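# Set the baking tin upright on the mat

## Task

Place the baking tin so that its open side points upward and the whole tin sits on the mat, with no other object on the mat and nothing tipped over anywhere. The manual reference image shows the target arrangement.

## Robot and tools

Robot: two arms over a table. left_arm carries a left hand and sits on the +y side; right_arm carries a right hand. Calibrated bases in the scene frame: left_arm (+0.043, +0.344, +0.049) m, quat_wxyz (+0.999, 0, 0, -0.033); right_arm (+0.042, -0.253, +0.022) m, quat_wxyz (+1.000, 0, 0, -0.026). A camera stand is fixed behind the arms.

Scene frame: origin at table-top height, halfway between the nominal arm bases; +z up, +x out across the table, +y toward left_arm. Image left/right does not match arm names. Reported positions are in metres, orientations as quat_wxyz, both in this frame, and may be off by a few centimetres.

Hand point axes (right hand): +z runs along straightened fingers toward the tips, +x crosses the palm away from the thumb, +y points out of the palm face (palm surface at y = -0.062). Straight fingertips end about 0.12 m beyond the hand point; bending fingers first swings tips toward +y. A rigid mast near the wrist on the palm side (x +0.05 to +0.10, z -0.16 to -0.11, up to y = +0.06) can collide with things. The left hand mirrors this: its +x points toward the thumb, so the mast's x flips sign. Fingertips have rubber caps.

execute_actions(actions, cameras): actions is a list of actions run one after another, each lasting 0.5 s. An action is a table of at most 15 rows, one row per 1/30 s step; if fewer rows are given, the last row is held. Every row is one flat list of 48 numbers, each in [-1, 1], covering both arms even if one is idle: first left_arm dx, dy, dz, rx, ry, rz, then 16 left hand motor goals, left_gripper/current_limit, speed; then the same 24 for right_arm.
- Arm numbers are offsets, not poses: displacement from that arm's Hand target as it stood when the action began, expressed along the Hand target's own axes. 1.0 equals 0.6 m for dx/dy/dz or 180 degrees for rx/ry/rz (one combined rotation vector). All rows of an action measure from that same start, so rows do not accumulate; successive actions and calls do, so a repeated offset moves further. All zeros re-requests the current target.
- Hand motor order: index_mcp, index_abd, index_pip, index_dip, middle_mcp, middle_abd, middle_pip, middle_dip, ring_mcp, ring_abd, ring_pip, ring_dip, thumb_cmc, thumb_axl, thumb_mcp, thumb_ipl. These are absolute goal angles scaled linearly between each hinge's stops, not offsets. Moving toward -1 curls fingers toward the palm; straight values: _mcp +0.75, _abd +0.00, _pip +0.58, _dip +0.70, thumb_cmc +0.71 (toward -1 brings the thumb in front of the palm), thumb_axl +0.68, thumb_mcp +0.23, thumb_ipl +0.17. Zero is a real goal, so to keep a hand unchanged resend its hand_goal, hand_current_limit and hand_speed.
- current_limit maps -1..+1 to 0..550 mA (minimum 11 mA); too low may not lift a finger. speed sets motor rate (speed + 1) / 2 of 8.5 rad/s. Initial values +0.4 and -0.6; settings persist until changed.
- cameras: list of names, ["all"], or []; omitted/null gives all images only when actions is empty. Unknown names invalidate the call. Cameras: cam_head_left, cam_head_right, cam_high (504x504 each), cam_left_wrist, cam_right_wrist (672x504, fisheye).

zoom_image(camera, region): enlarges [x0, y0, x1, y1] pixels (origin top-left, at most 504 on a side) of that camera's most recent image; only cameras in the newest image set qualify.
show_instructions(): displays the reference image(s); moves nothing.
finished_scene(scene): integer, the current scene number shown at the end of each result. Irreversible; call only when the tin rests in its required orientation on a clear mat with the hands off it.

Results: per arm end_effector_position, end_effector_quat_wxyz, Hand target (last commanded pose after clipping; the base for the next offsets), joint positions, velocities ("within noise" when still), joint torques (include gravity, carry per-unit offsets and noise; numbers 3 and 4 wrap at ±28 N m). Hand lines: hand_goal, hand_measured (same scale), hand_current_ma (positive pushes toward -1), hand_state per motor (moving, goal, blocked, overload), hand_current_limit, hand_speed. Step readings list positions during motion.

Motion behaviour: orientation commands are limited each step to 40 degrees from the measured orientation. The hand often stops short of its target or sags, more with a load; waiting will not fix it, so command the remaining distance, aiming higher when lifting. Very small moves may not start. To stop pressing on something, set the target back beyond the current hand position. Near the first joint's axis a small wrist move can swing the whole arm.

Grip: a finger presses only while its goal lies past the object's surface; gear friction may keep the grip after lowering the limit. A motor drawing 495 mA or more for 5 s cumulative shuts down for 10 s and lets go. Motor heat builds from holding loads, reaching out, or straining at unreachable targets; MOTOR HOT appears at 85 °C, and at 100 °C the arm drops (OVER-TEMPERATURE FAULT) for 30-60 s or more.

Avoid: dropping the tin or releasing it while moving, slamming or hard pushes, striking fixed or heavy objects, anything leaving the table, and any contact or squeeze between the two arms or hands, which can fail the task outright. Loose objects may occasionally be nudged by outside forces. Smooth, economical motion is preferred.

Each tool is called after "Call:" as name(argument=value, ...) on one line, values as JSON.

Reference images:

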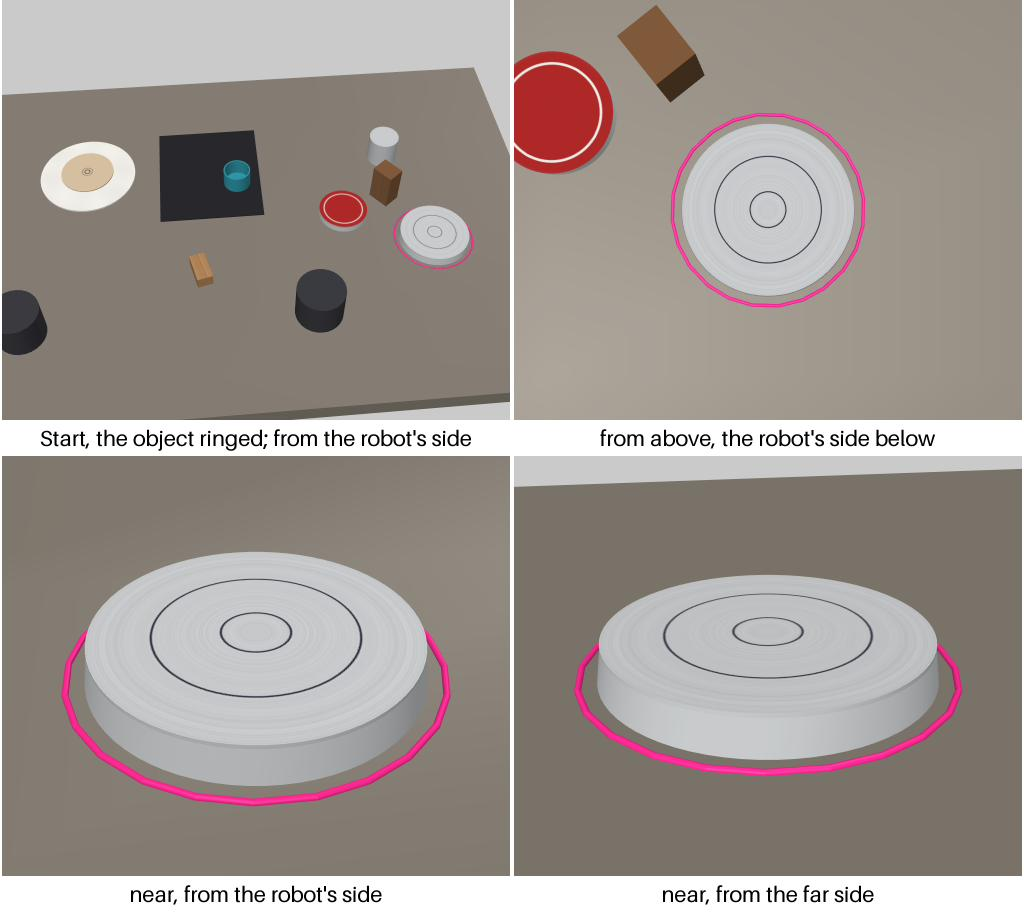

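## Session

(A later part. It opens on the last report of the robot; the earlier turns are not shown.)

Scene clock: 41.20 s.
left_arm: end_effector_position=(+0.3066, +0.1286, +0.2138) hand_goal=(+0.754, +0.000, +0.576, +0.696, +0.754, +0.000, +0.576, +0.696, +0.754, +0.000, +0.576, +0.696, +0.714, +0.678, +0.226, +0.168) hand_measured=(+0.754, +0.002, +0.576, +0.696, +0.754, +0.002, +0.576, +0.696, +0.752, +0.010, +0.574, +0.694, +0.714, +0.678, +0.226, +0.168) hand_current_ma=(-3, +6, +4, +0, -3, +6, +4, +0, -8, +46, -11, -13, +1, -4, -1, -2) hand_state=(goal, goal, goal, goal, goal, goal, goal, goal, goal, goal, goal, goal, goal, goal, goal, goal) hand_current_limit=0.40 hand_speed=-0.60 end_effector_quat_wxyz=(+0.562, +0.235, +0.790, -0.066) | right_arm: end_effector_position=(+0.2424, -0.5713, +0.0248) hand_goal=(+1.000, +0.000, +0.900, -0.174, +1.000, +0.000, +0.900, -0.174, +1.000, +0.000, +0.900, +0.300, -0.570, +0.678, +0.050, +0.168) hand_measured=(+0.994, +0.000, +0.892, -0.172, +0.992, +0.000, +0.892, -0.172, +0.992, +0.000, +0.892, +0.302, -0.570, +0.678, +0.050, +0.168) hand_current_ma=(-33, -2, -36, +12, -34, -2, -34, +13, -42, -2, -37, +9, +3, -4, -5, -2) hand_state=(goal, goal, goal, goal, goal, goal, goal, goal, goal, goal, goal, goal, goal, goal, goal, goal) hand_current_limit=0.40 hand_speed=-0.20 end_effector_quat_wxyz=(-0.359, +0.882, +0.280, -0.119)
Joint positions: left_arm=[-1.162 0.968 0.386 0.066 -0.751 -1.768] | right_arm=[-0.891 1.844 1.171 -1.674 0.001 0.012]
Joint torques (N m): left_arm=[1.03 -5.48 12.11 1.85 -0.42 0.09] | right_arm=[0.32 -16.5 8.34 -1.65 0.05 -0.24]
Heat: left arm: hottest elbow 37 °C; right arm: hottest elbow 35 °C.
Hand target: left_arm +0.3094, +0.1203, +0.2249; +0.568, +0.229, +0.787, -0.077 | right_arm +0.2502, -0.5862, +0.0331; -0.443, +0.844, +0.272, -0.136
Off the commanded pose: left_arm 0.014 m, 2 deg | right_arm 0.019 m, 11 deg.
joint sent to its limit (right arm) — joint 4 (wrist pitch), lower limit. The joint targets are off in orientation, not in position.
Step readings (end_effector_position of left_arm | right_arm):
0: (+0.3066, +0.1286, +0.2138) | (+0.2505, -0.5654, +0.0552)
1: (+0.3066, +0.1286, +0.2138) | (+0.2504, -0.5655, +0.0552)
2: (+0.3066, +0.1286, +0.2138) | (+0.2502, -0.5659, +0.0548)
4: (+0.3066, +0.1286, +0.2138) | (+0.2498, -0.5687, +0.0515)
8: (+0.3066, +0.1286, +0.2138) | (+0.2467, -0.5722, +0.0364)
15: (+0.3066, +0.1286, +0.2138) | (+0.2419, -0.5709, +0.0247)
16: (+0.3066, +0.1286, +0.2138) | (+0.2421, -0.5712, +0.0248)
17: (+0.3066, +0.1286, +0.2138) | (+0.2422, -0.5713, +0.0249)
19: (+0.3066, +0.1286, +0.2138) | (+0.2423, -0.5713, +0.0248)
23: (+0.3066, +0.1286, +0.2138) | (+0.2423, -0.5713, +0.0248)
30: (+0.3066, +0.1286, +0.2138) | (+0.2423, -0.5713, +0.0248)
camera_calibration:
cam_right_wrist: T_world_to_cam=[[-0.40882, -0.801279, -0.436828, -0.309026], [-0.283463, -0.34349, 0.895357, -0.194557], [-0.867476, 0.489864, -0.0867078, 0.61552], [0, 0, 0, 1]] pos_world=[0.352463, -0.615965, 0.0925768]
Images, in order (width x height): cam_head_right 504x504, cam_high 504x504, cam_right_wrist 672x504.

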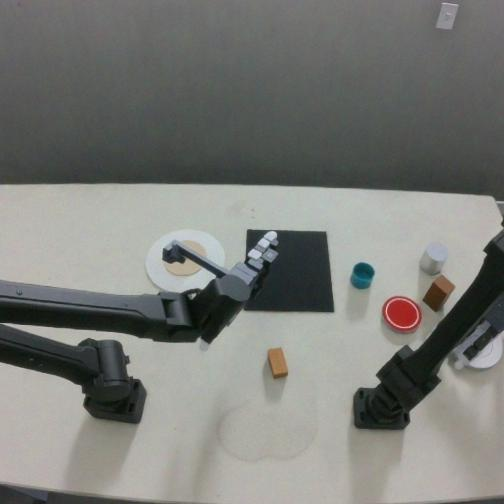

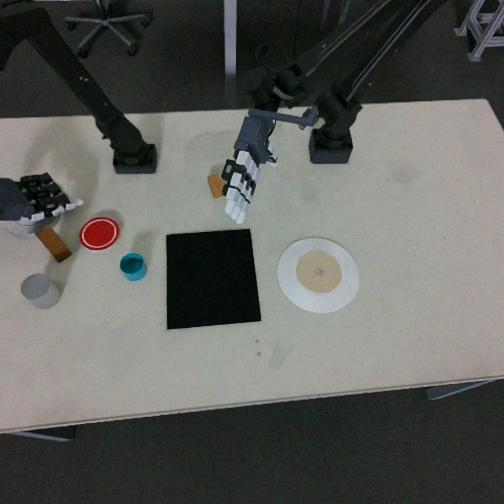

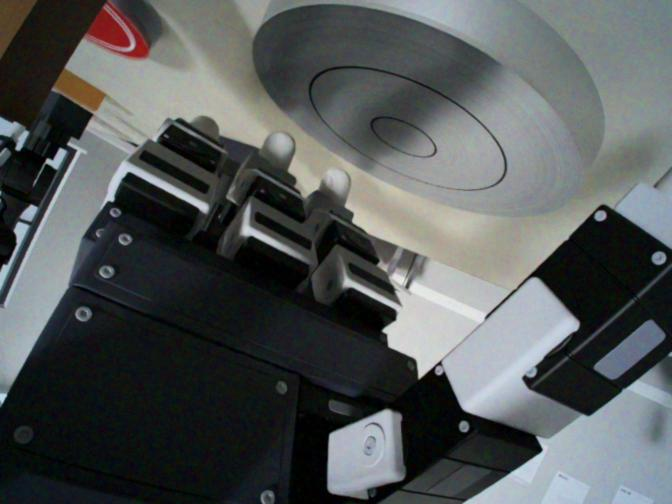

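Call:
execute_actions(actions=[[[0,0,0,0,0,0,0.754,0,0.576,0.696,0.754,0,0.576,0.696,0.754,0,0.576,0.696,0.714,0.678,0.226,0.168,0.4,-0.6,0,0,0,0,0,0,1,0,0.85,-0.5,1,0,0.85,-0.5,1,0,0.9,0.3,-0.571,0.678,-0.15,0.168,0.2,-0.75]],[[0,0,0,0,0,0,0.754,0,0.576,0.696,0.754,0,0.576,0.696,0.754,0,0.576,0.696,0.714,0.678,0.226,0.168,0.4,-0.6,0,0,0,0,0,0,0.95,0,0.75,-0.7,0.95,0,0.75,-0.7,1,0,0.9,0.3,-0.571,0.678,-0.3,0.1,0.2,-0.75]],[[0,0,0,0,0,0,0.754,0,0.576,0.696,0.754,0,0.576,0.696,0.754,0,0.576,0.696,0.714,0.678,0.226,0.168,0.4,-0.6,0,0,0,0,0,0,0.95,0,0.75,-0.7,0.95,0,0.75,-0.7,1,0,0.9,0.3,-0.571,0.678,-0.4,0.1,0.3,-0.75]]], cameras=["cam_head_right","cam_high","cam_right_wrist"])

Call:
zoom_image(camera="cam_head_right", region=[384, 250, 504, 370])

Scene clock: 43.37 s.
left_arm: end_effector_position=(+0.3066, +0.1286, +0.2138) hand_goal=(+0.754, +0.000, +0.576, +0.696, +0.754, +0.000, +0.576, +0.696, +0.754, +0.000, +0.576, +0.696, +0.714, +0.678, +0.226, +0.168) hand_measured=(+0.754, +0.002, +0.576, +0.696, +0.754, +0.002, +0.576, +0.696, +0.752, +0.010, +0.574, +0.694, +0.714, +0.678, +0.226, +0.168) hand_current_ma=(-3, +6, +4, +0, -3, +6, +4, +0, -8, +46, -11, -13, +1, -4, -1, -2) hand_state=(goal, goal, goal, goal, goal, goal, goal, goal, goal, goal, goal, goal, goal, goal, goal, goal) hand_current_limit=0.40 hand_speed=-0.60 end_effector_quat_wxyz=(+0.562, +0.235, +0.790, -0.066) | right_arm: end_effector_position=(+0.2425, -0.5712, +0.0248) hand_goal=(+0.950, +0.000, +0.750, -0.700, +0.950, +0.000, +0.750, -0.700, +1.000, +0.000, +0.900, +0.300, -0.570, +0.678, -0.400, +0.100) hand_measured=(+0.970, +0.000, +0.796, -0.660, +0.958, +0.000, +0.780, -0.668, +0.992, +0.000, +0.892, +0.302, -0.568, +0.678, -0.134, +0.140) hand_current_ma=(+97, -2, +219, +193, +38, -2, +140, +152, -43, -2, -37, +9, +9, +0, +358, +263) hand_state=(goal, goal, blocked, blocked, goal, goal, blocked, blocked, goal, goal, goal, goal, goal, goal, blocked, blocked) hand_current_limit=0.30 hand_speed=-0.75 end_effector_quat_wxyz=(-0.359, +0.882, +0.281, -0.119)
Joint positions: left_arm=[-1.162 0.968 0.386 0.066 -0.751 -1.768] | right_arm=[-0.891 1.844 1.171 -1.674 0.001 0.011]
Joint torques (N m): left_arm=[1.2 -5.3 12.36 2.09 -0.43 0.09] | right_arm=[0.21 -16.38 8.34 -1.63 0.06 -0.21]
Heat: left arm: hottest elbow 37 °C; right arm: hottest elbow 35 °C.
Hand target: left_arm +0.3094, +0.1203, +0.2249; +0.568, +0.229, +0.787, -0.077 | right_arm +0.2502, -0.5862, +0.0331; -0.443, +0.844, +0.272, -0.136
Off the commanded pose: left_arm 0.014 m, 2 deg | right_arm 0.019 m, 11 deg.
joint sent to its limit (right arm) — joint 4 (wrist pitch), lower limit. The joint targets are off in orientation, not in position.
Step readings (end_effector_position of left_arm | right_arm):
0: (+0.3066, +0.1286, +0.2138) | (+0.2424, -0.5713, +0.0248)
1: (+0.3066, +0.1286, +0.2138) | (+0.2424, -0.5713, +0.0248)
2: (+0.3066, +0.1286, +0.2138) | (+0.2424, -0.5713, +0.0248)
4: (+0.3066, +0.1286, +0.2138) | (+0.2424, -0.5713, +0.0248)
8: (+0.3066, +0.1286, +0.2138) | (+0.2424, -0.5713, +0.0248)
15: (+0.3066, +0.1286, +0.2138) | (+0.2424, -0.5713, +0.0248)
16: (+0.3066, +0.1286, +0.2138) | (+0.2424, -0.5713, +0.0248)
17: (+0.3066, +0.1286, +0.2138) | (+0.2424, -0.5713, +0.0248)
19: (+0.3066, +0.1286, +0.2138) | (+0.2424, -0.5713, +0.0248)
23: (+0.3066, +0.1286, +0.2138) | (+0.2424, -0.5713, +0.0248)
30: (+0.3066, +0.1286, +0.2138) | (+0.2425, -0.5712, +0.0248)
31: (+0.3066, +0.1286, +0.2138) | (+0.2425, -0.5712, +0.0248)
32: (+0.3066, +0.1286, +0.2138) | (+0.2425, -0.5712, +0.0248)
34: (+0.3066, +0.1286, +0.2138) | (+0.2425, -0.5712, +0.0248)
38: (+0.3066, +0.1286, +0.2138) | (+0.2425, -0.5712, +0.0248)
45: (+0.3066, +0.1286, +0.2138) | (+0.2425, -0.5712, +0.0248)
camera_calibration:
cam_right_wrist: T_world_to_cam=[[-0.407827, -0.80141, -0.437514, -0.309232], [-0.283837, -0.344157, 0.894982, -0.194827], [-0.867821, 0.489181, -0.0871139, 0.615305], [0, 0, 0, 1]] pos_world=[0.352562, -0.615868, 0.0926752]
Images, in order (width x height): cam_head_right 504x504, cam_high 504x504, cam_right_wrist 672x504.

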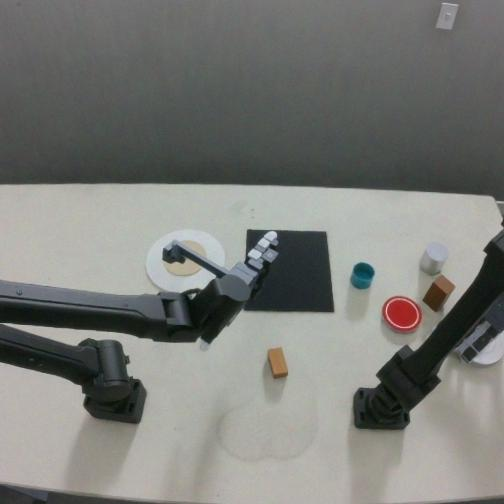

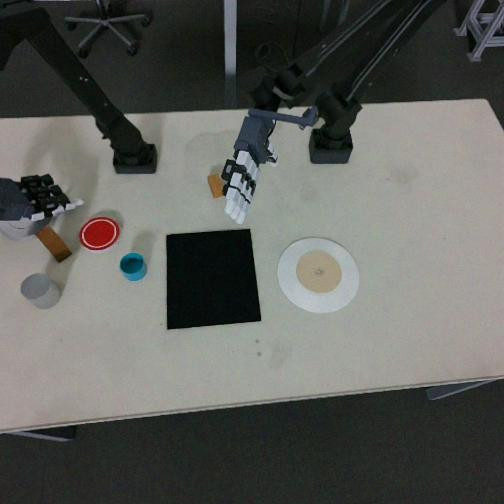

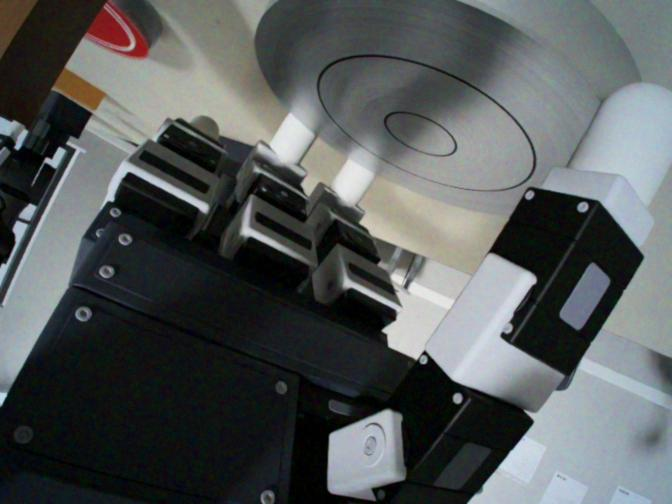

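Scaled by 4.200 from the camera's 504x504 image, which has a finer 720x720 frame.

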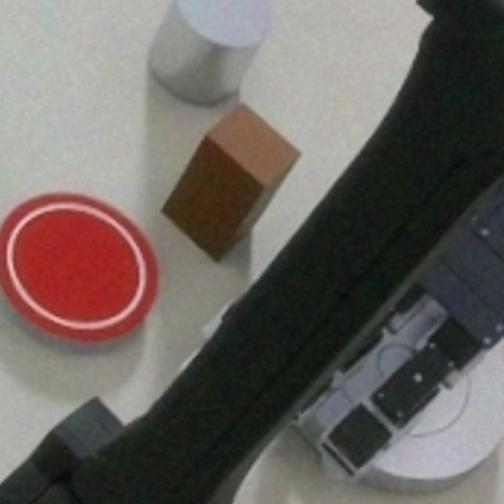

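Call:
execute_actions(actions=[[[0,0,0,0,0,0,0.754,0,0.576,0.696,0.754,0,0.576,0.696,0.754,0,0.576,0.696,0.714,0.678,0.226,0.168,0.4,-0.6,0,0,0,0,0,0,0.9,0,0.7,-0.78,0.9,0,0.7,-0.78,1,0,0.9,0.3,-0.571,0.678,-0.45,0.08,0.5,-0.7]],[[0,0,0,0,0,0,0.754,0,0.576,0.696,0.754,0,0.576,0.696,0.754,0,0.576,0.696,0.714,0.678,0.226,0.168,0.4,-0.6,0,-0.07,-0.05,0,0,0,0.9,0,0.7,-0.78,0.9,0,0.7,-0.78,1,0,0.9,0.3,-0.571,0.678,-0.45,0.08,0.5,-0.7]],[[0,0,0,0,0,0,0.754,0,0.576,0.696,0.754,0,0.576,0.696,0.754,0,0.576,0.696,0.714,0.678,0.226,0.168,0.4,-0.6,0,-0.07,-0.05,0,0,0,0.9,0,0.7,-0.78,0.9,0,0.7,-0.78,1,0,0.9,0.3,-0.571,0.678,-0.45,0.08,0.5,-0.7]]], cameras=["cam_head_right","cam_high","cam_right_wrist"])

Scene clock: 45.53 s.
left_arm: end_effector_position=(+0.3066, +0.1286, +0.2138) hand_goal=(+0.754, +0.000, +0.576, +0.696, +0.754, +0.000, +0.576, +0.696, +0.754, +0.000, +0.576, +0.696, +0.714, +0.678, +0.226, +0.168) hand_measured=(+0.754, +0.002, +0.576, +0.696, +0.754, +0.002, +0.576, +0.696, +0.752, +0.010, +0.574, +0.694, +0.714, +0.678, +0.226, +0.168) hand_current_ma=(-3, +6, +4, +0, -3, +6, +4, +0, -8, +46, -11, -13, +1, -4, -1, -2) hand_state=(goal, goal, goal, goal, goal, goal, goal, goal, goal, goal, goal, goal, goal, goal, goal, goal) hand_current_limit=0.40 hand_speed=-0.60 end_effector_quat_wxyz=(+0.562, +0.235, +0.790, -0.066) | right_arm: end_effector_position=(+0.2513, -0.5868, +0.1342) hand_goal=(+0.900, +0.000, +0.700, -0.780, +0.900, +0.000, +0.700, -0.780, +1.000, +0.000, +0.900, +0.300, -0.570, +0.678, -0.450, +0.080) hand_measured=(+0.894, +0.000, +0.702, -0.776, +0.894, +0.000, +0.702, -0.776, +0.992, +0.000, +0.892, +0.302, -0.568, +0.678, -0.448, +0.082) hand_current_ma=(-27, -2, +5, +15, -27, -3, +4, +16, -43, -2, -36, +9, +9, +3, +12, +14) hand_state=(goal, goal, goal, goal, goal, goal, goal, goal, goal, goal, goal, goal, goal, goal, goal, goal) hand_current_limit=0.50 hand_speed=-0.70 end_effector_quat_wxyz=(-0.224, +0.925, +0.296, -0.080)
Joint positions: left_arm=[-1.162 0.968 0.386 0.066 -0.751 -1.768] | right_arm=[-0.891 1.537 1.16 -1.674 0.012 0.011]
Joint torques (N m): left_arm=[0.03 -5.54 12.16 2.14 -0.49 0.1] | right_arm=[0.44 -13.57 7.24 -1.11 0.05 -0.14]
Heat: left arm: hottest elbow 37 °C; right arm: hottest elbow 35 °C.
Hand target: left_arm +0.3094, +0.1203, +0.2249; +0.568, +0.229, +0.787, -0.077 | right_arm +0.2499, -0.5879, +0.1363; -0.443, +0.844, +0.272, -0.136
Off the commanded pose: left_arm 0.014 m, 2 deg | right_arm 0.003 m, 28 deg.
joint sent to its limit (right arm) — joint 4 (wrist pitch), lower limit. The joint targets are off in orientation, not in position.
Step readings (end_effector_position of left_arm | right_arm):
0: (+0.3066, +0.1286, +0.2138) | (+0.2425, -0.5712, +0.0248)
1: (+0.3066, +0.1286, +0.2138) | (+0.2425, -0.5712, +0.0248)
2: (+0.3066, +0.1286, +0.2138) | (+0.2425, -0.5712, +0.0248)
4: (+0.3066, +0.1286, +0.2138) | (+0.2425, -0.5712, +0.0248)
8: (+0.3066, +0.1286, +0.2138) | (+0.2425, -0.5712, +0.0248)
15: (+0.3066, +0.1286, +0.2138) | (+0.2425, -0.5712, +0.0248)
16: (+0.3066, +0.1286, +0.2138) | (+0.2424, -0.5713, +0.0248)
17: (+0.3066, +0.1286, +0.2138) | (+0.2425, -0.5718, +0.0261)
19: (+0.3066, +0.1286, +0.2138) | (+0.2434, -0.5736, +0.0318)
23: (+0.3066, +0.1286, +0.2138) | (+0.2478, -0.5802, +0.0582)
30: (+0.3066, +0.1286, +0.2138) | (+0.2510, -0.5846, +0.0821)
31: (+0.3066, +0.1286, +0.2138) | (+0.2510, -0.5846, +0.0821)
32: (+0.3066, +0.1286, +0.2138) | (+0.2507, -0.5845, +0.0825)
34: (+0.3066, +0.1286, +0.2138) | (+0.2500, -0.5841, +0.0866)
38: (+0.3066, +0.1286, +0.2138) | (+0.2503, -0.5853, +0.1101)
45: (+0.3066, +0.1286, +0.2138) | (+0.2514, -0.5869, +0.1343)
camera_calibration:
cam_right_wrist: T_world_to_cam=[[-0.341261, -0.89367, -0.291367, -0.360644], [-0.432036, -0.126165, 0.892988, -0.130139], [-0.834797, 0.430623, -0.343043, 0.631792], [0, 0, 0, 1]] pos_world=[0.348119, -0.61078, 0.227864]
Images, in order (width x height): cam_head_right 504x504, cam_high 504x504, cam_right_wrist 672x504.

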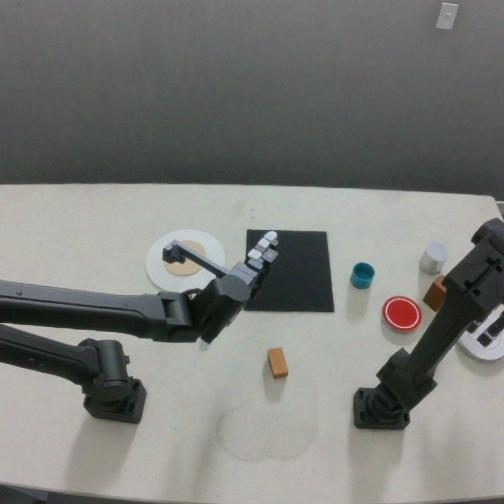

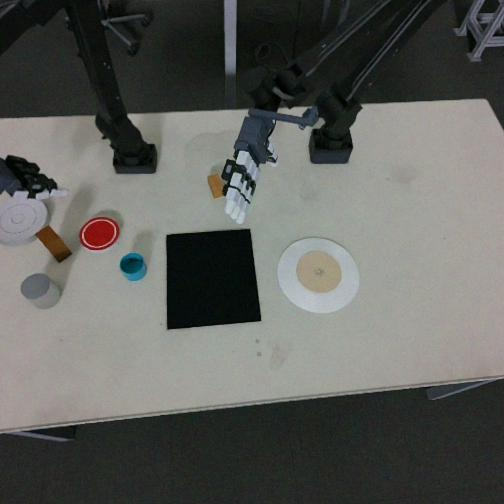

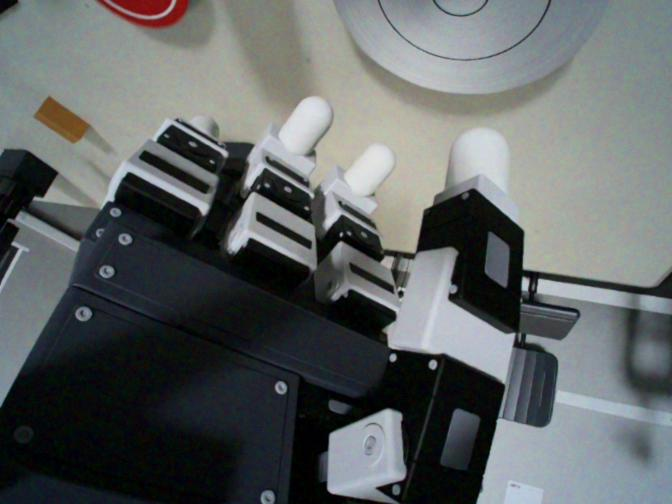

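Call:
execute_actions(actions=[[[0,0,0,0,0,0,0.754,0,0.576,0.696,0.754,0,0.576,0.696,0.754,0,0.576,0.696,0.714,0.678,0.226,0.168,0.4,-0.6,0,0,0,0,0,0,1,0,0.9,-0.1,1,0,0.9,-0.1,1,0,0.9,0.3,-0.571,0.678,0.1,0.168,0.4,-0.2]],[[0,0,0,0,0,0,0.754,0,0.576,0.696,0.754,0,0.576,0.696,0.754,0,0.576,0.696,0.714,0.678,0.226,0.168,0.4,-0.6,0.005,0.1,0.014,0,0,0,1,0,0.9,-0.1,1,0,0.9,-0.1,1,0,0.9,0.3,-0.571,0.678,0.1,0.168,0.4,-0.2]],[[0,0,0,0,0,0,0.754,0,0.576,0.696,0.754,0,0.576,0.696,0.754,0,0.576,0.696,0.714,0.678,0.226,0.168,0.4,-0.6,0,0.089,0.03,0,0,0,1,0,0.9,-0.1,1,0,0.9,-0.1,1,0,0.9,0.3,-0.571,0.678,0.1,0.168,0.4,-0.2]],[[0,0,0,0,0,0,0.754,0,0.576,0.696,0.754,0,0.576,0.696,0.754,0,0.576,0.696,0.714,0.678,0.226,0.168,0.4,-0.6,0,0,0,0,0,0,1,0,0.9,-0.1,1,0,0.9,-0.1,1,0,0.9,0.3,-0.571,0.678,0.1,0.168,0.4,-0.2]]], cameras=["cam_head_right","cam_high","cam_right_wrist"])

Call:
zoom_image(camera="cam_high", region=[0, 130, 120, 250])

Call:
zoom_image(camera="cam_head_right", region=[384, 250, 504, 370])

Scene clock: 56.97 s.
left_arm: end_effector_position=(+0.3066, +0.1286, +0.2138) hand_goal=(+0.754, +0.000, +0.576, +0.696, +0.754, +0.000, +0.576, +0.696, +0.754, +0.000, +0.576, +0.696, +0.714, +0.678, +0.226, +0.168) hand_measured=(+0.754, +0.002, +0.576, +0.696, +0.754, +0.002, +0.576, +0.696, +0.752, +0.010, +0.574, +0.694, +0.714, +0.678, +0.226, +0.168) hand_current_ma=(-3, +6, +4, +0, -3, +6, +4, +0, -8, +46, -11, -13, +1, -4, -1, -2) hand_state=(goal, goal, goal, goal, goal, goal, goal, goal, goal, goal, goal, goal, goal, goal, goal, goal) hand_current_limit=0.40 hand_speed=-0.60 end_effector_quat_wxyz=(+0.562, +0.235, +0.790, -0.066) | right_arm: end_effector_position=(+0.2677, -0.6066, +0.0160) hand_goal=(+1.000, +0.000, +0.900, -0.100, +1.000, +0.000, +0.900, -0.100, +1.000, +0.000, +0.900, +0.300, -0.570, +0.678, +0.100, +0.168) hand_measured=(+0.984, +0.000, +0.892, -0.102, +0.984, +0.000, +0.894, -0.104, +0.992, +0.000, +0.892, +0.302, -0.568, +0.678, +0.094, +0.166) hand_current_ma=(-74, -2, -33, -13, -75, -3, -32, -14, -43, -2, -34, +9, +9, +3, -33, -17) hand_state=(goal, goal, goal, goal, goal, goal, goal, goal, goal, goal, goal, goal, goal, goal, goal, goal) hand_current_limit=0.40 hand_speed=-0.20 end_effector_quat_wxyz=(-0.345, +0.888, +0.283, -0.115)
Joint positions: left_arm=[-1.162 0.968 0.386 0.066 -0.751 -1.768] | right_arm=[-0.891 1.927 1.287 -1.674 0.003 0.011]
Joint torques (N m): left_arm=[0.09 -5.95 12.22 2.15 -0.4 0.04] | right_arm=[0.85 -19.08 8.55 -1.52 -0.13 -0.19]
Heat: left arm: hottest elbow 37 °C; right arm: hottest elbow 35 °C.
Hand target: left_arm +0.3094, +0.1203, +0.2249; +0.568, +0.229, +0.787, -0.077 | right_arm +0.2783, -0.6206, +0.0283; -0.443, +0.844, +0.272, -0.136
Off the commanded pose: left_arm 0.014 m, 2 deg | right_arm 0.022 m, 13 deg.
joint sent to its limit (right arm) — joint 4 (wrist pitch), lower limit. The joint targets are off in orientation, not in position.
Step readings (end_effector_position of left_arm | right_arm):
0: (+0.3066, +0.1286, +0.2138) | (+0.2513, -0.5868, +0.1342)
1: (+0.3066, +0.1286, +0.2138) | (+0.2513, -0.5868, +0.1342)
2: (+0.3066, +0.1286, +0.2138) | (+0.2513, -0.5868, +0.1342)
4: (+0.3066, +0.1286, +0.2138) | (+0.2513, -0.5868, +0.1342)
8: (+0.3066, +0.1286, +0.2138) | (+0.2513, -0.5868, +0.1342)
15: (+0.3066, +0.1286, +0.2138) | (+0.2513, -0.5868, +0.1342)
16: (+0.3066, +0.1286, +0.2138) | (+0.2513, -0.5868, +0.1341)
17: (+0.3066, +0.1286, +0.2138) | (+0.2513, -0.5867, +0.1321)
19: (+0.3066, +0.1286, +0.2138) | (+0.2527, -0.5884, +0.1239)
23: (+0.3066, +0.1286, +0.2138) | (+0.2559, -0.5921, +0.0875)
30: (+0.3066, +0.1286, +0.2138) | (+0.2535, -0.5886, +0.0608)
31: (+0.3066, +0.1286, +0.2138) | (+0.2544, -0.5899, +0.0618)
32: (+0.3066, +0.1286, +0.2138) | (+0.2562, -0.5921, +0.0623)
34: (+0.3066, +0.1286, +0.2138) | (+0.2621, -0.5997, +0.0606)
38: (+0.3066, +0.1286, +0.2138) | (+0.2709, -0.6111, +0.0398)
45: (+0.3066, +0.1286, +0.2138) | (+0.2670, -0.6057, +0.0156)
46: (+0.3066, +0.1286, +0.2138) | (+0.2671, -0.6058, +0.0156)
47: (+0.3066, +0.1286, +0.2138) | (+0.2675, -0.6063, +0.0159)
49: (+0.3066, +0.1286, +0.2138) | (+0.2677, -0.6066, +0.0160)
53: (+0.3066, +0.1286, +0.2138) | (+0.2677, -0.6066, +0.0160)
60: (+0.3066, +0.1286, +0.2138) | (+0.2677, -0.6066, +0.0160)
camera_calibration:
cam_right_wrist: T_world_to_cam=[[-0.399209, -0.813436, -0.42303, -0.340931], [-0.299293, -0.320501, 0.898723, -0.173545], [-0.866635, 0.485388, -0.115509, 0.651491], [0, 0, 0, 1]] pos_world=[0.376562, -0.649173, 0.0869975]
Images, in order (width x height): cam_head_right 504x504, cam_high 504x504, cam_right_wrist 672x504.

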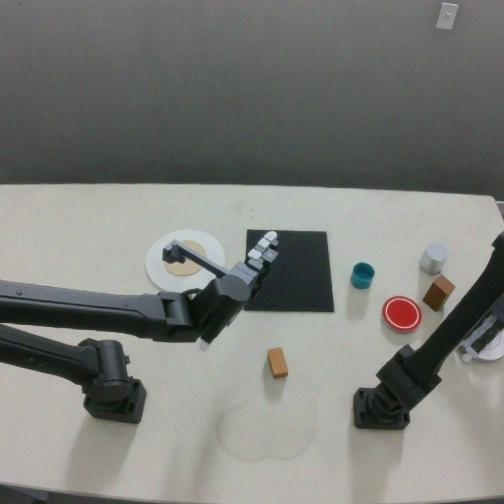

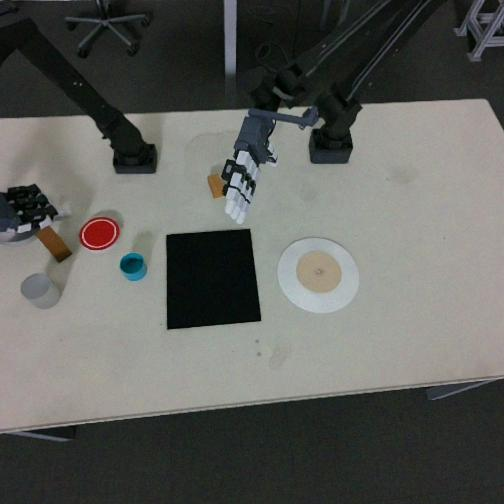

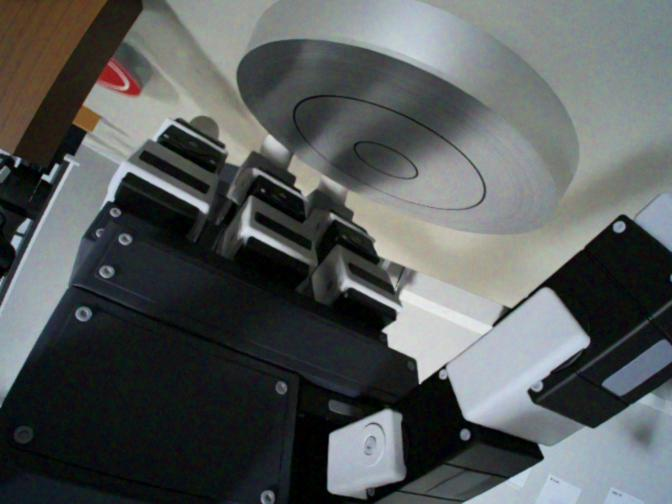

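Scaled by 4.200 from the camera's 504x504 image, which has a finer 720x720 frame.

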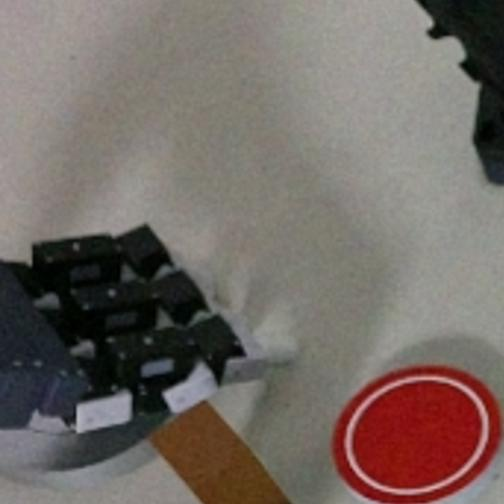

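Scaled by 4.200 from the camera's 504x504 image, which has a finer 720x720 frame.

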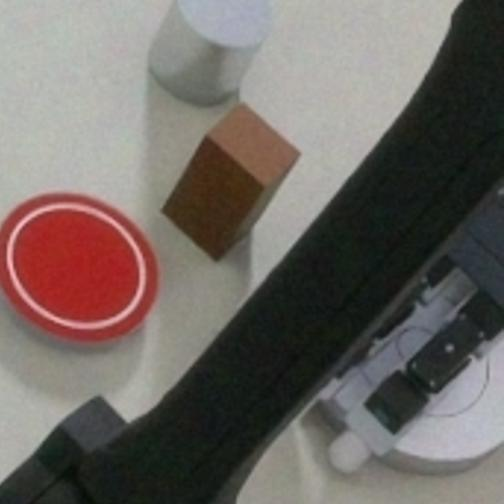

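Call:
execute_actions(actions=[[[0,0,0,0,0,0,0.754,0,0.576,0.696,0.754,0,0.576,0.696,0.754,0,0.576,0.696,0.714,0.678,0.226,0.168,0.4,-0.6,0.0015,-0.024,0.028,0,0,0,1,0,0.9,-0.1,1,0,0.9,-0.1,1,0,0.9,0.3,-0.571,0.678,0.1,0.168,0.4,-0.2],[0,0,0,0,0,0,0.754,0,0.576,0.696,0.754,0,0.576,0.696,0.754,0,0.576,0.696,0.714,0.678,0.226,0.168,0.4,-0.6,0.003,-0.045,0.06,0,0,0,1,0,0.9,-0.1,1,0,0.9,-0.1,1,0,0.9,0.3,-0.571,0.678,0.1,0.168,0.4,-0.2]],[[0,0,0,0,0,0,0.754,0,0.576,0.696,0.754,0,0.576,0.696,0.754,0,0.576,0.696,0.714,0.678,0.226,0.168,0.4,-0.6,0.003,-0.045,0.06,0,0,0,1,0,0.9,-0.1,1,0,0.9,-0.1,1,0,0.9,0.3,-0.571,0.678,0.1,0.168,0.4,-0.2]],[[0,0,0,0,0,0,0.754,0,0.576,0.696,0.754,0,0.576,0.696,0.754,0,0.576,0.696,0.714,0.678,0.226,0.168,0.4,-0.6,0,0,0,0,0,0,1,0,0.9,-0.1,1,0,0.9,-0.1,1,0,0.9,0.3,-0.571,0.678,0.1,0.168,0.4,-0.2]]], cameras=["cam_head_right","cam_high","cam_right_wrist"])

Call:
zoom_image(camera="cam_head_right", region=[374, 280, 494, 400])

Scene clock: 59.47 s.
left_arm: end_effector_position=(+0.3066, +0.1286, +0.2138) hand_goal=(+0.754, +0.000, +0.576, +0.696, +0.754, +0.000, +0.576, +0.696, +0.754, +0.000, +0.576, +0.696, +0.714, +0.678, +0.226, +0.168) hand_measured=(+0.754, +0.002, +0.576, +0.696, +0.754, +0.002, +0.576, +0.696, +0.752, +0.010, +0.574, +0.694, +0.714, +0.678, +0.226, +0.168) hand_current_ma=(-3, +6, +4, +0, -3, +6, +4, +0, -8, +46, -11, -13, +1, -4, -1, -2) hand_state=(goal, goal, goal, goal, goal, goal, goal, goal, goal, goal, goal, goal, goal, goal, goal, goal) hand_current_limit=0.40 hand_speed=-0.60 end_effector_quat_wxyz=(+0.562, +0.235, +0.790, -0.066) | right_arm: end_effector_position=(+0.2257, -0.5455, +0.0226) hand_goal=(+1.000, +0.000, +0.900, -0.100, +1.000, +0.000, +0.900, -0.100, +1.000, +0.000, +0.900, +0.300, -0.570, +0.678, +0.100, +0.168) hand_measured=(+0.984, +0.000, +0.892, -0.102, +0.984, +0.000, +0.894, -0.104, +0.990, +0.000, +0.892, +0.302, -0.568, +0.678, +0.100, +0.168) hand_current_ma=(-74, -2, -33, -13, -75, -3, -32, -14, -44, -2, -34, +9, +8, +3, -1, +4) hand_state=(goal, goal, goal, goal, goal, goal, goal, goal, goal, goal, goal, goal, goal, goal, goal, goal) hand_current_limit=0.40 hand_speed=-0.20 end_effector_quat_wxyz=(-0.378, +0.875, +0.277, -0.121)
Joint positions: left_arm=[-1.162 0.968 0.386 0.066 -0.751 -1.768] | right_arm=[-0.891 1.812 1.098 -1.673 -0.008 0.011]
Joint torques (N m): left_arm=[1.49 -5.83 12.22 2.1 -0.38 0.04] | right_arm=[1.49 -17.49 4.78 -1.73 -0.13 -0.11]
Heat: left arm: hottest elbow 38 °C; right arm: hottest elbow 35 °C.
Hand target: left_arm +0.3094, +0.1203, +0.2249; +0.568, +0.229, +0.787, -0.077 | right_arm +0.2291, -0.5452, +0.0315; -0.443, +0.844, +0.272, -0.136
Off the commanded pose: left_arm 0.014 m, 2 deg | right_arm 0.010 m, 8 deg.
joint sent to its limit (right arm) — joint 4 (wrist pitch), lower limit. The joint targets are off in orientation, not in position.
Step readings (end_effector_position of left_arm | right_arm):
0: (+0.3066, +0.1286, +0.2138) | (+0.2677, -0.6066, +0.0160)
1: (+0.3066, +0.1286, +0.2138) | (+0.2677, -0.6066, +0.0160)
2: (+0.3066, +0.1286, +0.2138) | (+0.2678, -0.6065, +0.0160)
4: (+0.3066, +0.1286, +0.2138) | (+0.2659, -0.6035, +0.0157)
8: (+0.3066, +0.1286, +0.2138) | (+0.2545, -0.5870, +0.0160)
15: (+0.3066, +0.1286, +0.2138) | (+0.2511, -0.5823, +0.0192)
16: (+0.3066, +0.1286, +0.2138) | (+0.2510, -0.5820, +0.0194)
17: (+0.3066, +0.1286, +0.2138) | (+0.2495, -0.5797, +0.0192)
19: (+0.3066, +0.1286, +0.2138) | (+0.2427, -0.5698, +0.0188)
23: (+0.3066, +0.1286, +0.2138) | (+0.2281, -0.5493, +0.0188)
30: (+0.3066, +0.1286, +0.2138) | (+0.2261, -0.5461, +0.0226)
31: (+0.3066, +0.1286, +0.2138) | (+0.2262, -0.5462, +0.0228)
32: (+0.3066, +0.1286, +0.2138) | (+0.2261, -0.5461, +0.0229)
34: (+0.3066, +0.1286, +0.2138) | (+0.2260, -0.5460, +0.0228)
38: (+0.3066, +0.1286, +0.2138) | (+0.2257, -0.5455, +0.0226)
45: (+0.3066, +0.1286, +0.2138) | (+0.2257, -0.5455, +0.0226)
camera_calibration:
cam_right_wrist: T_world_to_cam=[[-0.421024, -0.78283, -0.458166, -0.282838], [-0.269759, -0.374196, 0.887247, -0.208117], [-0.866007, 0.497147, -0.0536296, 0.591094], [0, 0, 0, 1]] pos_world=[0.336669, -0.593151, 0.0867643]
Images, in order (width x height): cam_head_right 504x504, cam_high 504x504, cam_right_wrist 672x504.

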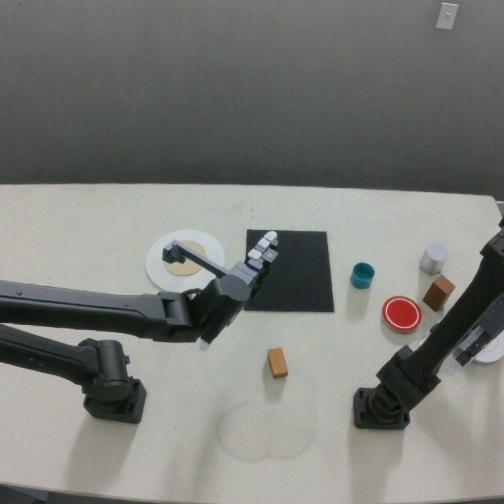

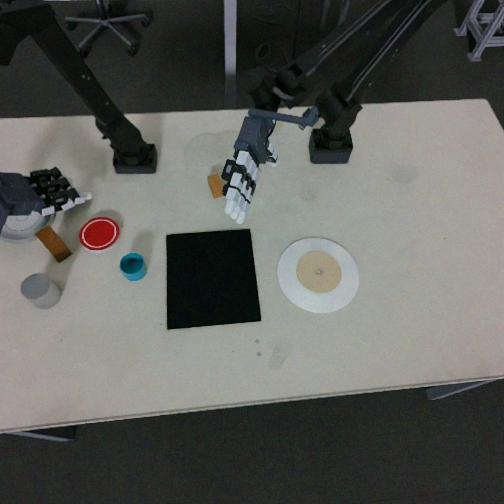

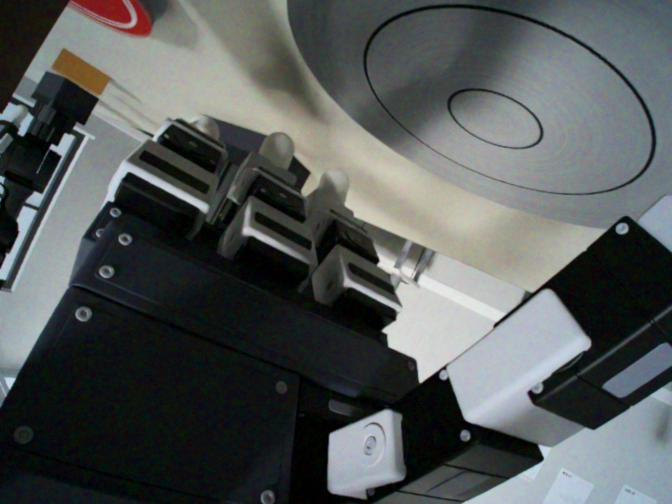

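Scaled by 4.200 from the camera's 504x504 image, which has a finer 720x720 frame.

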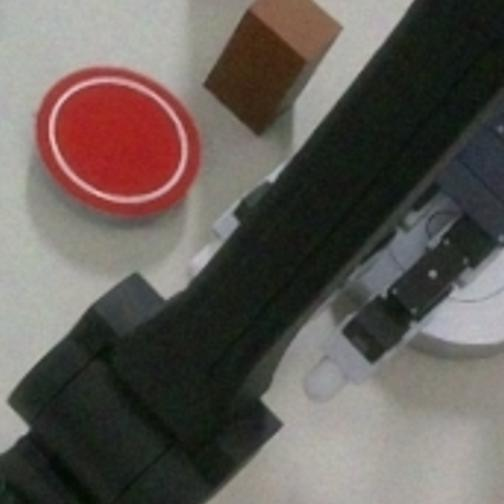

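Call:
execute_actions(actions=[[[0,0,0,0,0,0,0.754,0,0.576,0.696,0.754,0,0.576,0.696,0.754,0,0.576,0.696,0.714,0.678,0.226,0.168,0.4,-0.6,0,-0.041,-0.029,0,0,0,1,0,1,-0.25,1,0,1,-0.25,1,0,1,0.4,-0.571,0.678,-0.03,0.168,0.4,-0.2]],[[0,0,0,0,0,0,0.754,0,0.576,0.696,0.754,0,0.576,0.696,0.754,0,0.576,0.696,0.714,0.678,0.226,0.168,0.4,-0.6,-0.012,0.061,-0.0875,0,0,0,1,0,1,-0.25,1,0,1,-0.25,1,0,1,0.4,-0.571,0.678,0.03,0.168,0.4,-0.2]],[[0,0,0,0,0,0,0.754,0,0.576,0.696,0.754,0,0.576,0.696,0.754,0,0.576,0.696,0.714,0.678,0.226,0.168,0.4,-0.6,0,0.026,0.018,0,0,0,1,0,1,-0.25,1,0,1,-0.25,1,0,1,0.4,-0.571,0.678,0.03,0.168,0.4,-0.2]],[[0,0,0,0,0,0,0.754,0,0.576,0.696,0.754,0,0.576,0.696,0.754,0,0.576,0.696,0.714,0.678,0.226,0.168,0.4,-0.6,0,0.026,0.018,0,0,0,1,0,1,-0.25,1,0,1,-0.25,1,0,1,0.4,-0.571,0.678,0.03,0.168,0.4,-0.2]],[[0,0,0,0,0,0,0.754,0,0.576,0.696,0.754,0,0.576,0.696,0.754,0,0.576,0.696,0.714,0.678,0.226,0.168,0.4,-0.6,0,0,0,0,0,0,1,0,1,-0.25,1,0,1,-0.25,1,0,1,0.4,-0.571,0.678,0.03,0.168,0.4,-0.2]]], cameras=["cam_head_right","cam_high","cam_right_wrist"])

Call:
zoom_image(camera="cam_head_right", region=[374, 280, 494, 400])

Scene clock: 64.40 s.
left_arm: end_effector_position=(+0.3066, +0.1286, +0.2138) hand_goal=(+0.754, +0.000, +0.576, +0.696, +0.754, +0.000, +0.576, +0.696, +0.754, +0.000, +0.576, +0.696, +0.714, +0.678, +0.226, +0.168) hand_measured=(+0.754, +0.002, +0.576, +0.696, +0.754, +0.002, +0.576, +0.696, +0.752, +0.010, +0.574, +0.694, +0.714, +0.678, +0.226, +0.168) hand_current_ma=(-3, +6, +4, +0, -3, +6, +4, +0, -8, +46, -11, -13, +1, -4, -1, -2) hand_state=(goal, goal, goal, goal, goal, goal, goal, goal, goal, goal, goal, goal, goal, goal, goal, goal) hand_current_limit=0.40 hand_speed=-0.60 end_effector_quat_wxyz=(+0.562, +0.235, +0.790, -0.066) | right_arm: end_effector_position=(+0.2535, -0.5876, +0.0176) hand_goal=(+1.000, +0.000, +1.000, -0.250, +1.000, +0.000, +1.000, -0.250, +1.000, +0.000, +1.000, +0.400, -0.570, +0.678, +0.030, +0.168) hand_measured=(+0.984, +0.000, +0.992, -0.248, +0.984, +0.000, +0.992, -0.248, +0.990, +0.000, +0.992, +0.398, -0.568, +0.678, +0.024, +0.170) hand_current_ma=(-74, -2, -37, +12, -75, -3, -35, +13, -46, -2, -38, -13, +8, +3, -30, +8) hand_state=(goal, goal, goal, goal, goal, goal, goal, goal, goal, goal, goal, goal, goal, goal, goal, goal) hand_current_limit=0.40 hand_speed=-0.20 end_effector_quat_wxyz=(-0.355, +0.883, +0.283, -0.120)
Joint positions: left_arm=[-1.162 0.968 0.386 0.066 -0.751 -1.768] | right_arm=[-0.891 1.892 1.226 -1.673 0.005 0.01]
Joint torques (N m): left_arm=[0.62 -4.66 12.23 2.1 -0.35 0.07] | right_arm=[0.09 -16.73 8.42 -1.65 -0.07 -0.23]
Heat: left arm: hottest elbow 38 °C; right arm: hottest elbow 35 °C.
Hand target: left_arm +0.3094, +0.1203, +0.2249; +0.568, +0.229, +0.787, -0.077 | right_arm +0.2606, -0.6018, +0.0235; -0.443, +0.844, +0.272, -0.136
Off the commanded pose: left_arm 0.014 m, 2 deg | right_arm 0.017 m, 11 deg.
joint sent to its limit (right arm) — joint 4 (wrist pitch), lower limit. The joint targets are off in orientation, not in position.
Step readings (end_effector_position of left_arm | right_arm):
0: (+0.3066, +0.1286, +0.2138) | (+0.2257, -0.5455, +0.0226)
1: (+0.3066, +0.1286, +0.2138) | (+0.2257, -0.5455, +0.0227)
2: (+0.3066, +0.1286, +0.2138) | (+0.2255, -0.5453, +0.0235)
4: (+0.3066, +0.1286, +0.2138) | (+0.2249, -0.5445, +0.0283)
8: (+0.3066, +0.1286, +0.2138) | (+0.2254, -0.5452, +0.0449)
15: (+0.3066, +0.1286, +0.2138) | (+0.2277, -0.5484, +0.0575)
16: (+0.3066, +0.1286, +0.2138) | (+0.2276, -0.5483, +0.0575)
17: (+0.3066, +0.1286, +0.2138) | (+0.2277, -0.5488, +0.0573)
19: (+0.3066, +0.1286, +0.2138) | (+0.2318, -0.5560, +0.0577)
23: (+0.3066, +0.1286, +0.2138) | (+0.2484, -0.5804, +0.0584)
30: (+0.3066, +0.1286, +0.2138) | (+0.2534, -0.5875, +0.0560)
31: (+0.3066, +0.1286, +0.2138) | (+0.2533, -0.5875, +0.0558)
32: (+0.3066, +0.1286, +0.2138) | (+0.2534, -0.5875, +0.0554)
34: (+0.3066, +0.1286, +0.2138) | (+0.2540, -0.5884, +0.0526)
38: (+0.3066, +0.1286, +0.2138) | (+0.2542, -0.5887, +0.0419)
45: (+0.3066, +0.1286, +0.2138) | (+0.2529, -0.5869, +0.0346)
46: (+0.3066, +0.1286, +0.2138) | (+0.2531, -0.5871, +0.0348)
47: (+0.3066, +0.1286, +0.2138) | (+0.2531, -0.5872, +0.0344)
49: (+0.3066, +0.1286, +0.2138) | (+0.2541, -0.5885, +0.0328)
53: (+0.3066, +0.1286, +0.2138) | (+0.2550, -0.5896, +0.0247)
60: (+0.3066, +0.1286, +0.2138) | (+0.2535, -0.5876, +0.0176)
61: (+0.3066, +0.1286, +0.2138) | (+0.2535, -0.5876, +0.0176)
62: (+0.3066, +0.1286, +0.2138) | (+0.2535, -0.5876, +0.0176)
64: (+0.3066, +0.1286, +0.2138) | (+0.2535, -0.5876, +0.0176)
68: (+0.3066, +0.1286, +0.2138) | (+0.2535, -0.5876, +0.0176)
75: (+0.3066, +0.1286, +0.2138) | (+0.2535, -0.5876, +0.0176)
camera_calibration:
cam_right_wrist: T_world_to_cam=[[-0.403701, -0.806175, -0.432559, -0.324886], [-0.284979, -0.338471, 0.896786, -0.187212], [-0.869375, 0.485303, -0.0931017, 0.630529], [0, 0, 0, 1]] pos_world=[0.363658, -0.631279, 0.0860599]
Images, in order (width x height): cam_head_right 504x504, cam_high 504x504, cam_right_wrist 672x504.

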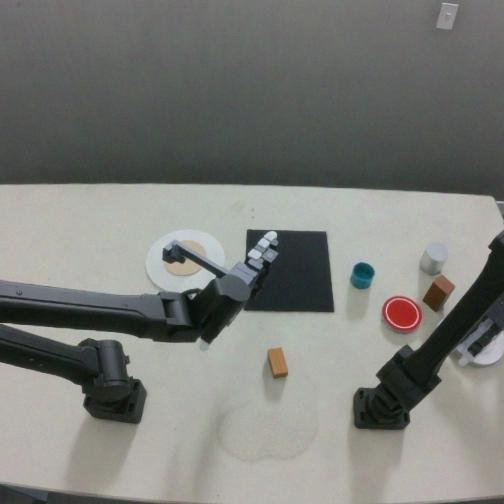

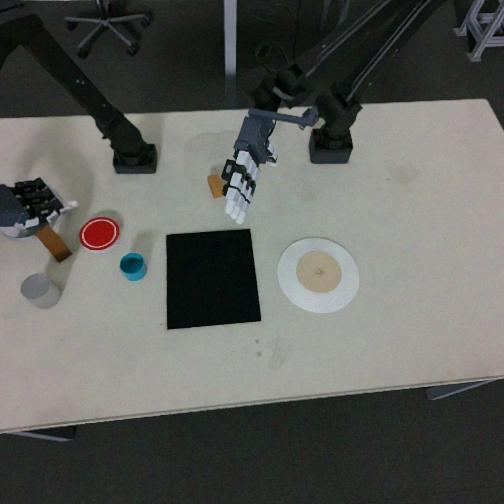

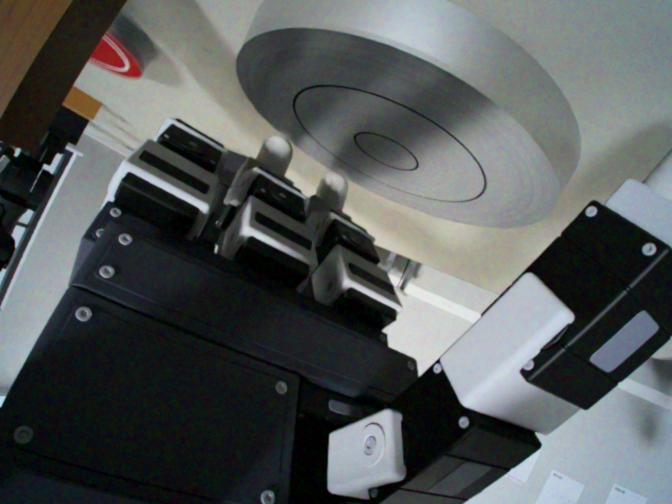

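Scaled by 4.200 from the camera's 504x504 image, which has a finer 720x720 frame.

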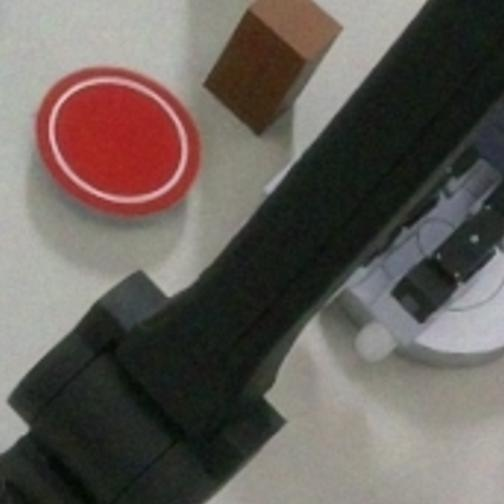

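Call:
execute_actions(actions=[[[0,0,0,0,0,0,0.754,0,0.576,0.696,0.754,0,0.576,0.696,0.754,0,0.576,0.696,0.714,0.678,0.226,0.168,0.4,-0.6,0,0.0045,0.0135,0,0,0,1,0,1,-0.25,1,0,1,-0.25,1,0,1,0.4,-0.571,0.678,0.03,0.168,0.4,-0.2]],[[0,0,0,0,0,0,0.754,0,0.576,0.696,0.754,0,0.576,0.696,0.754,0,0.576,0.696,0.714,0.678,0.226,0.168,0.4,-0.6,0,0.002,0.001,0,0,0,1,0,1,-0.55,1,0,1,-0.55,1,0,1,0.4,-0.571,0.678,-0.15,0.168,0.2,-0.75]],[[0,0,0,0,0,0,0.754,0,0.576,0.696,0.754,0,0.576,0.696,0.754,0,0.576,0.696,0.714,0.678,0.226,0.168,0.4,-0.6,0,0,0,0,0,0,1,0,0.95,-0.8,1,0,0.95,-0.8,1,0,1,0.4,-0.571,0.678,-0.4,0.1,0.4,-0.75]],[[0,0,0,0,0,0,0.754,0,0.576,0.696,0.754,0,0.576,0.696,0.754,0,0.576,0.696,0.714,0.678,0.226,0.168,0.4,-0.6,0,0,0,0,0,0,1,0,0.95,-0.8,1,0,0.95,-0.8,1,0,1,0.4,-0.571,0.678,-0.5,0.05,0.7,-0.75]]], cameras=["cam_head_right","cam_high","cam_right_wrist"])

Call:
zoom_image(camera="cam_head_right", region=[374, 280, 494, 400])

Scene clock: 67.37 s.
left_arm: end_effector_position=(+0.3066, +0.1286, +0.2138) hand_goal=(+0.754, +0.000, +0.576, +0.696, +0.754, +0.000, +0.576, +0.696, +0.754, +0.000, +0.576, +0.696, +0.714, +0.678, +0.226, +0.168) hand_measured=(+0.754, +0.002, +0.576, +0.696, +0.754, +0.002, +0.576, +0.696, +0.752, +0.010, +0.574, +0.694, +0.714, +0.678, +0.226, +0.168) hand_current_ma=(-3, +6, +4, +0, -3, +6, +4, +0, -8, +46, -11, -13, +1, -4, -1, -2) hand_state=(goal, goal, goal, goal, goal, goal, goal, goal, goal, goal, goal, goal, goal, goal, goal, goal) hand_current_limit=0.40 hand_speed=-0.60 end_effector_quat_wxyz=(+0.562, +0.235, +0.790, -0.066) | right_arm: end_effector_position=(+0.2527, -0.5864, +0.0136) hand_goal=(+1.000, +0.000, +0.950, -0.800, +1.000, +0.000, +0.950, -0.800, +1.000, +0.000, +1.000, +0.400, -0.570, +0.678, -0.500, +0.050) hand_measured=(+1.000, +0.000, +0.974, -0.748, +1.000, +0.000, +0.958, -0.762, +0.990, +0.000, +0.992, +0.398, -0.568, +0.678, -0.164, +0.132) hand_current_ma=(+1, -2, +114, +252, -1, -3, +37, +186, -46, -2, -38, -13, +8, +3, +467, +468) hand_state=(goal, goal, blocked, blocked, goal, goal, goal, blocked, goal, goal, goal, goal, goal, goal, blocked, blocked) hand_current_limit=0.70 hand_speed=-0.75 end_effector_quat_wxyz=(-0.360, +0.881, +0.282, -0.121)
Joint positions: left_arm=[-1.162 0.968 0.386 0.066 -0.751 -1.768] | right_arm=[-0.891 1.903 1.226 -1.673 0.005 0.009]
Joint torques (N m): left_arm=[0.91 -6.01 12.15 1.95 -0.46 0.07] | right_arm=[0.03 -16.21 7.92 -1.66 -0.1 -0.23]
Heat: left arm: hottest elbow 38 °C; right arm: hottest elbow 35 °C.
Hand target: left_arm +0.3094, +0.1203, +0.2249; +0.568, +0.229, +0.787, -0.077 | right_arm +0.2578, -0.5977, +0.0153; -0.443, +0.844, +0.272, -0.136
Off the commanded pose: left_arm 0.014 m, 2 deg | right_arm 0.013 m, 11 deg.
joint sent to its limit (right arm) — joint 4 (wrist pitch), lower limit. The joint targets are off in orientation, not in position.
Step readings (end_effector_position of left_arm | right_arm):
0: (+0.3066, +0.1286, +0.2138) | (+0.2535, -0.5876, +0.0176)
1: (+0.3066, +0.1286, +0.2138) | (+0.2535, -0.5876, +0.0176)
2: (+0.3066, +0.1286, +0.2138) | (+0.2535, -0.5876, +0.0176)
4: (+0.3066, +0.1286, +0.2138) | (+0.2535, -0.5875, +0.0174)
8: (+0.3066, +0.1286, +0.2138) | (+0.2534, -0.5873, +0.0166)
15: (+0.3066, +0.1286, +0.2138) | (+0.2530, -0.5868, +0.0150)
16: (+0.3066, +0.1286, +0.2138) | (+0.2530, -0.5868, +0.0150)
17: (+0.3066, +0.1286, +0.2138) | (+0.2530, -0.5868, +0.0150)
19: (+0.3066, +0.1286, +0.2138) | (+0.2530, -0.5868, +0.0149)
23: (+0.3066, +0.1286, +0.2138) | (+0.2529, -0.5866, +0.0143)
30: (+0.3066, +0.1286, +0.2138) | (+0.2527, -0.5864, +0.0136)
31: (+0.3066, +0.1286, +0.2138) | (+0.2527, -0.5864, +0.0136)
32: (+0.3066, +0.1286, +0.2138) | (+0.2527, -0.5864, +0.0136)
34: (+0.3066, +0.1286, +0.2138) | (+0.2527, -0.5864, +0.0136)
38: (+0.3066, +0.1286, +0.2138) | (+0.2527, -0.5864, +0.0136)
45: (+0.3066, +0.1286, +0.2138) | (+0.2527, -0.5864, +0.0136)
46: (+0.3066, +0.1286, +0.2138) | (+0.2527, -0.5864, +0.0136)
47: (+0.3066, +0.1286, +0.2138) | (+0.2527, -0.5864, +0.0136)
49: (+0.3066, +0.1286, +0.2138) | (+0.2527, -0.5864, +0.0136)
53: (+0.3066, +0.1286, +0.2138) | (+0.2527, -0.5864, +0.0136)
60: (+0.3066, +0.1286, +0.2138) | (+0.2527, -0.5864, +0.0136)
camera_calibration:
cam_right_wrist: T_world_to_cam=[[-0.405852, -0.802487, -0.437377, -0.323182], [-0.279501, -0.346652, 0.895384, -0.189574], [-0.870151, 0.485641, -0.0836066, 0.629095], [0, 0, 0, 1]] pos_world=[0.363258, -0.63058, 0.0809859]
Images, in order (width x height): cam_head_right 504x504, cam_high 504x504, cam_right_wrist 672x504.

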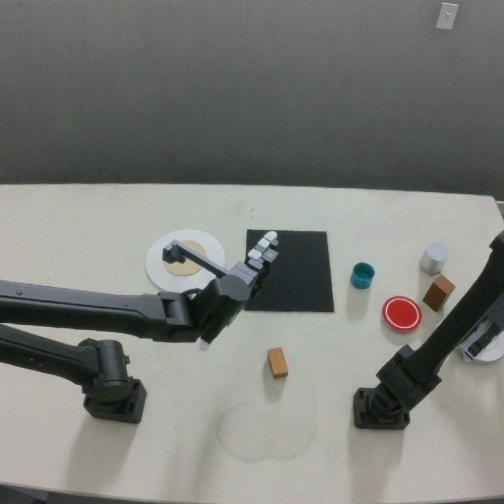

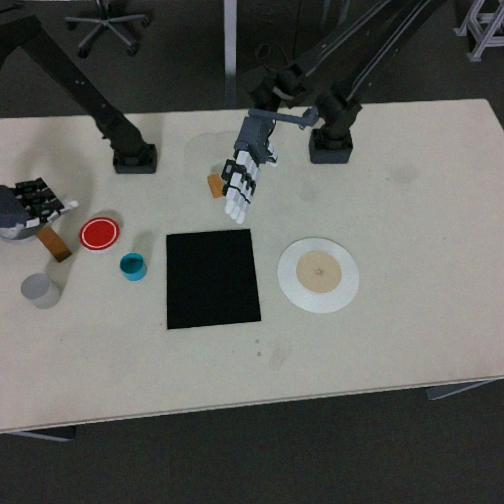

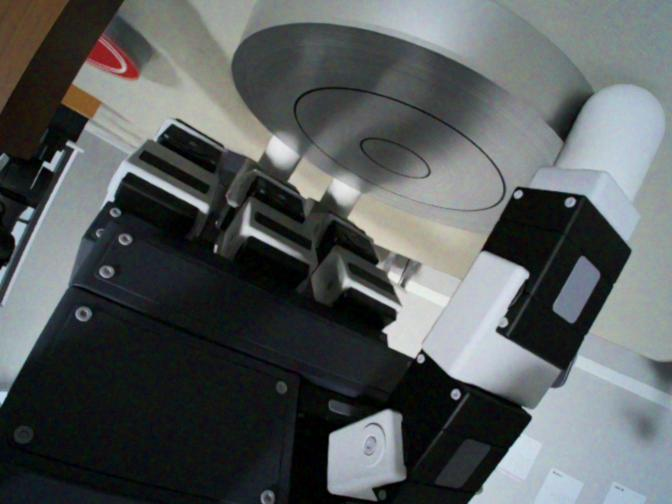

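Scaled by 4.200 from the camera's 504x504 image, which has a finer 720x720 frame.

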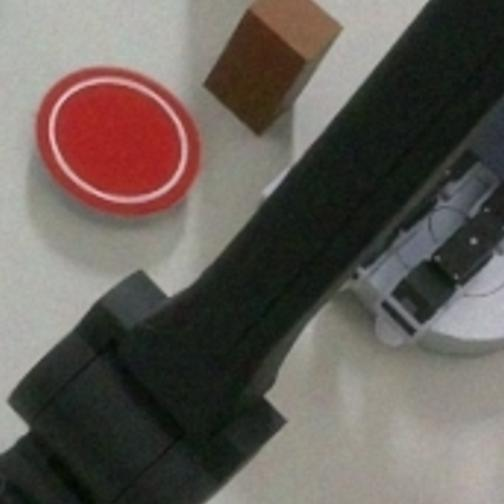

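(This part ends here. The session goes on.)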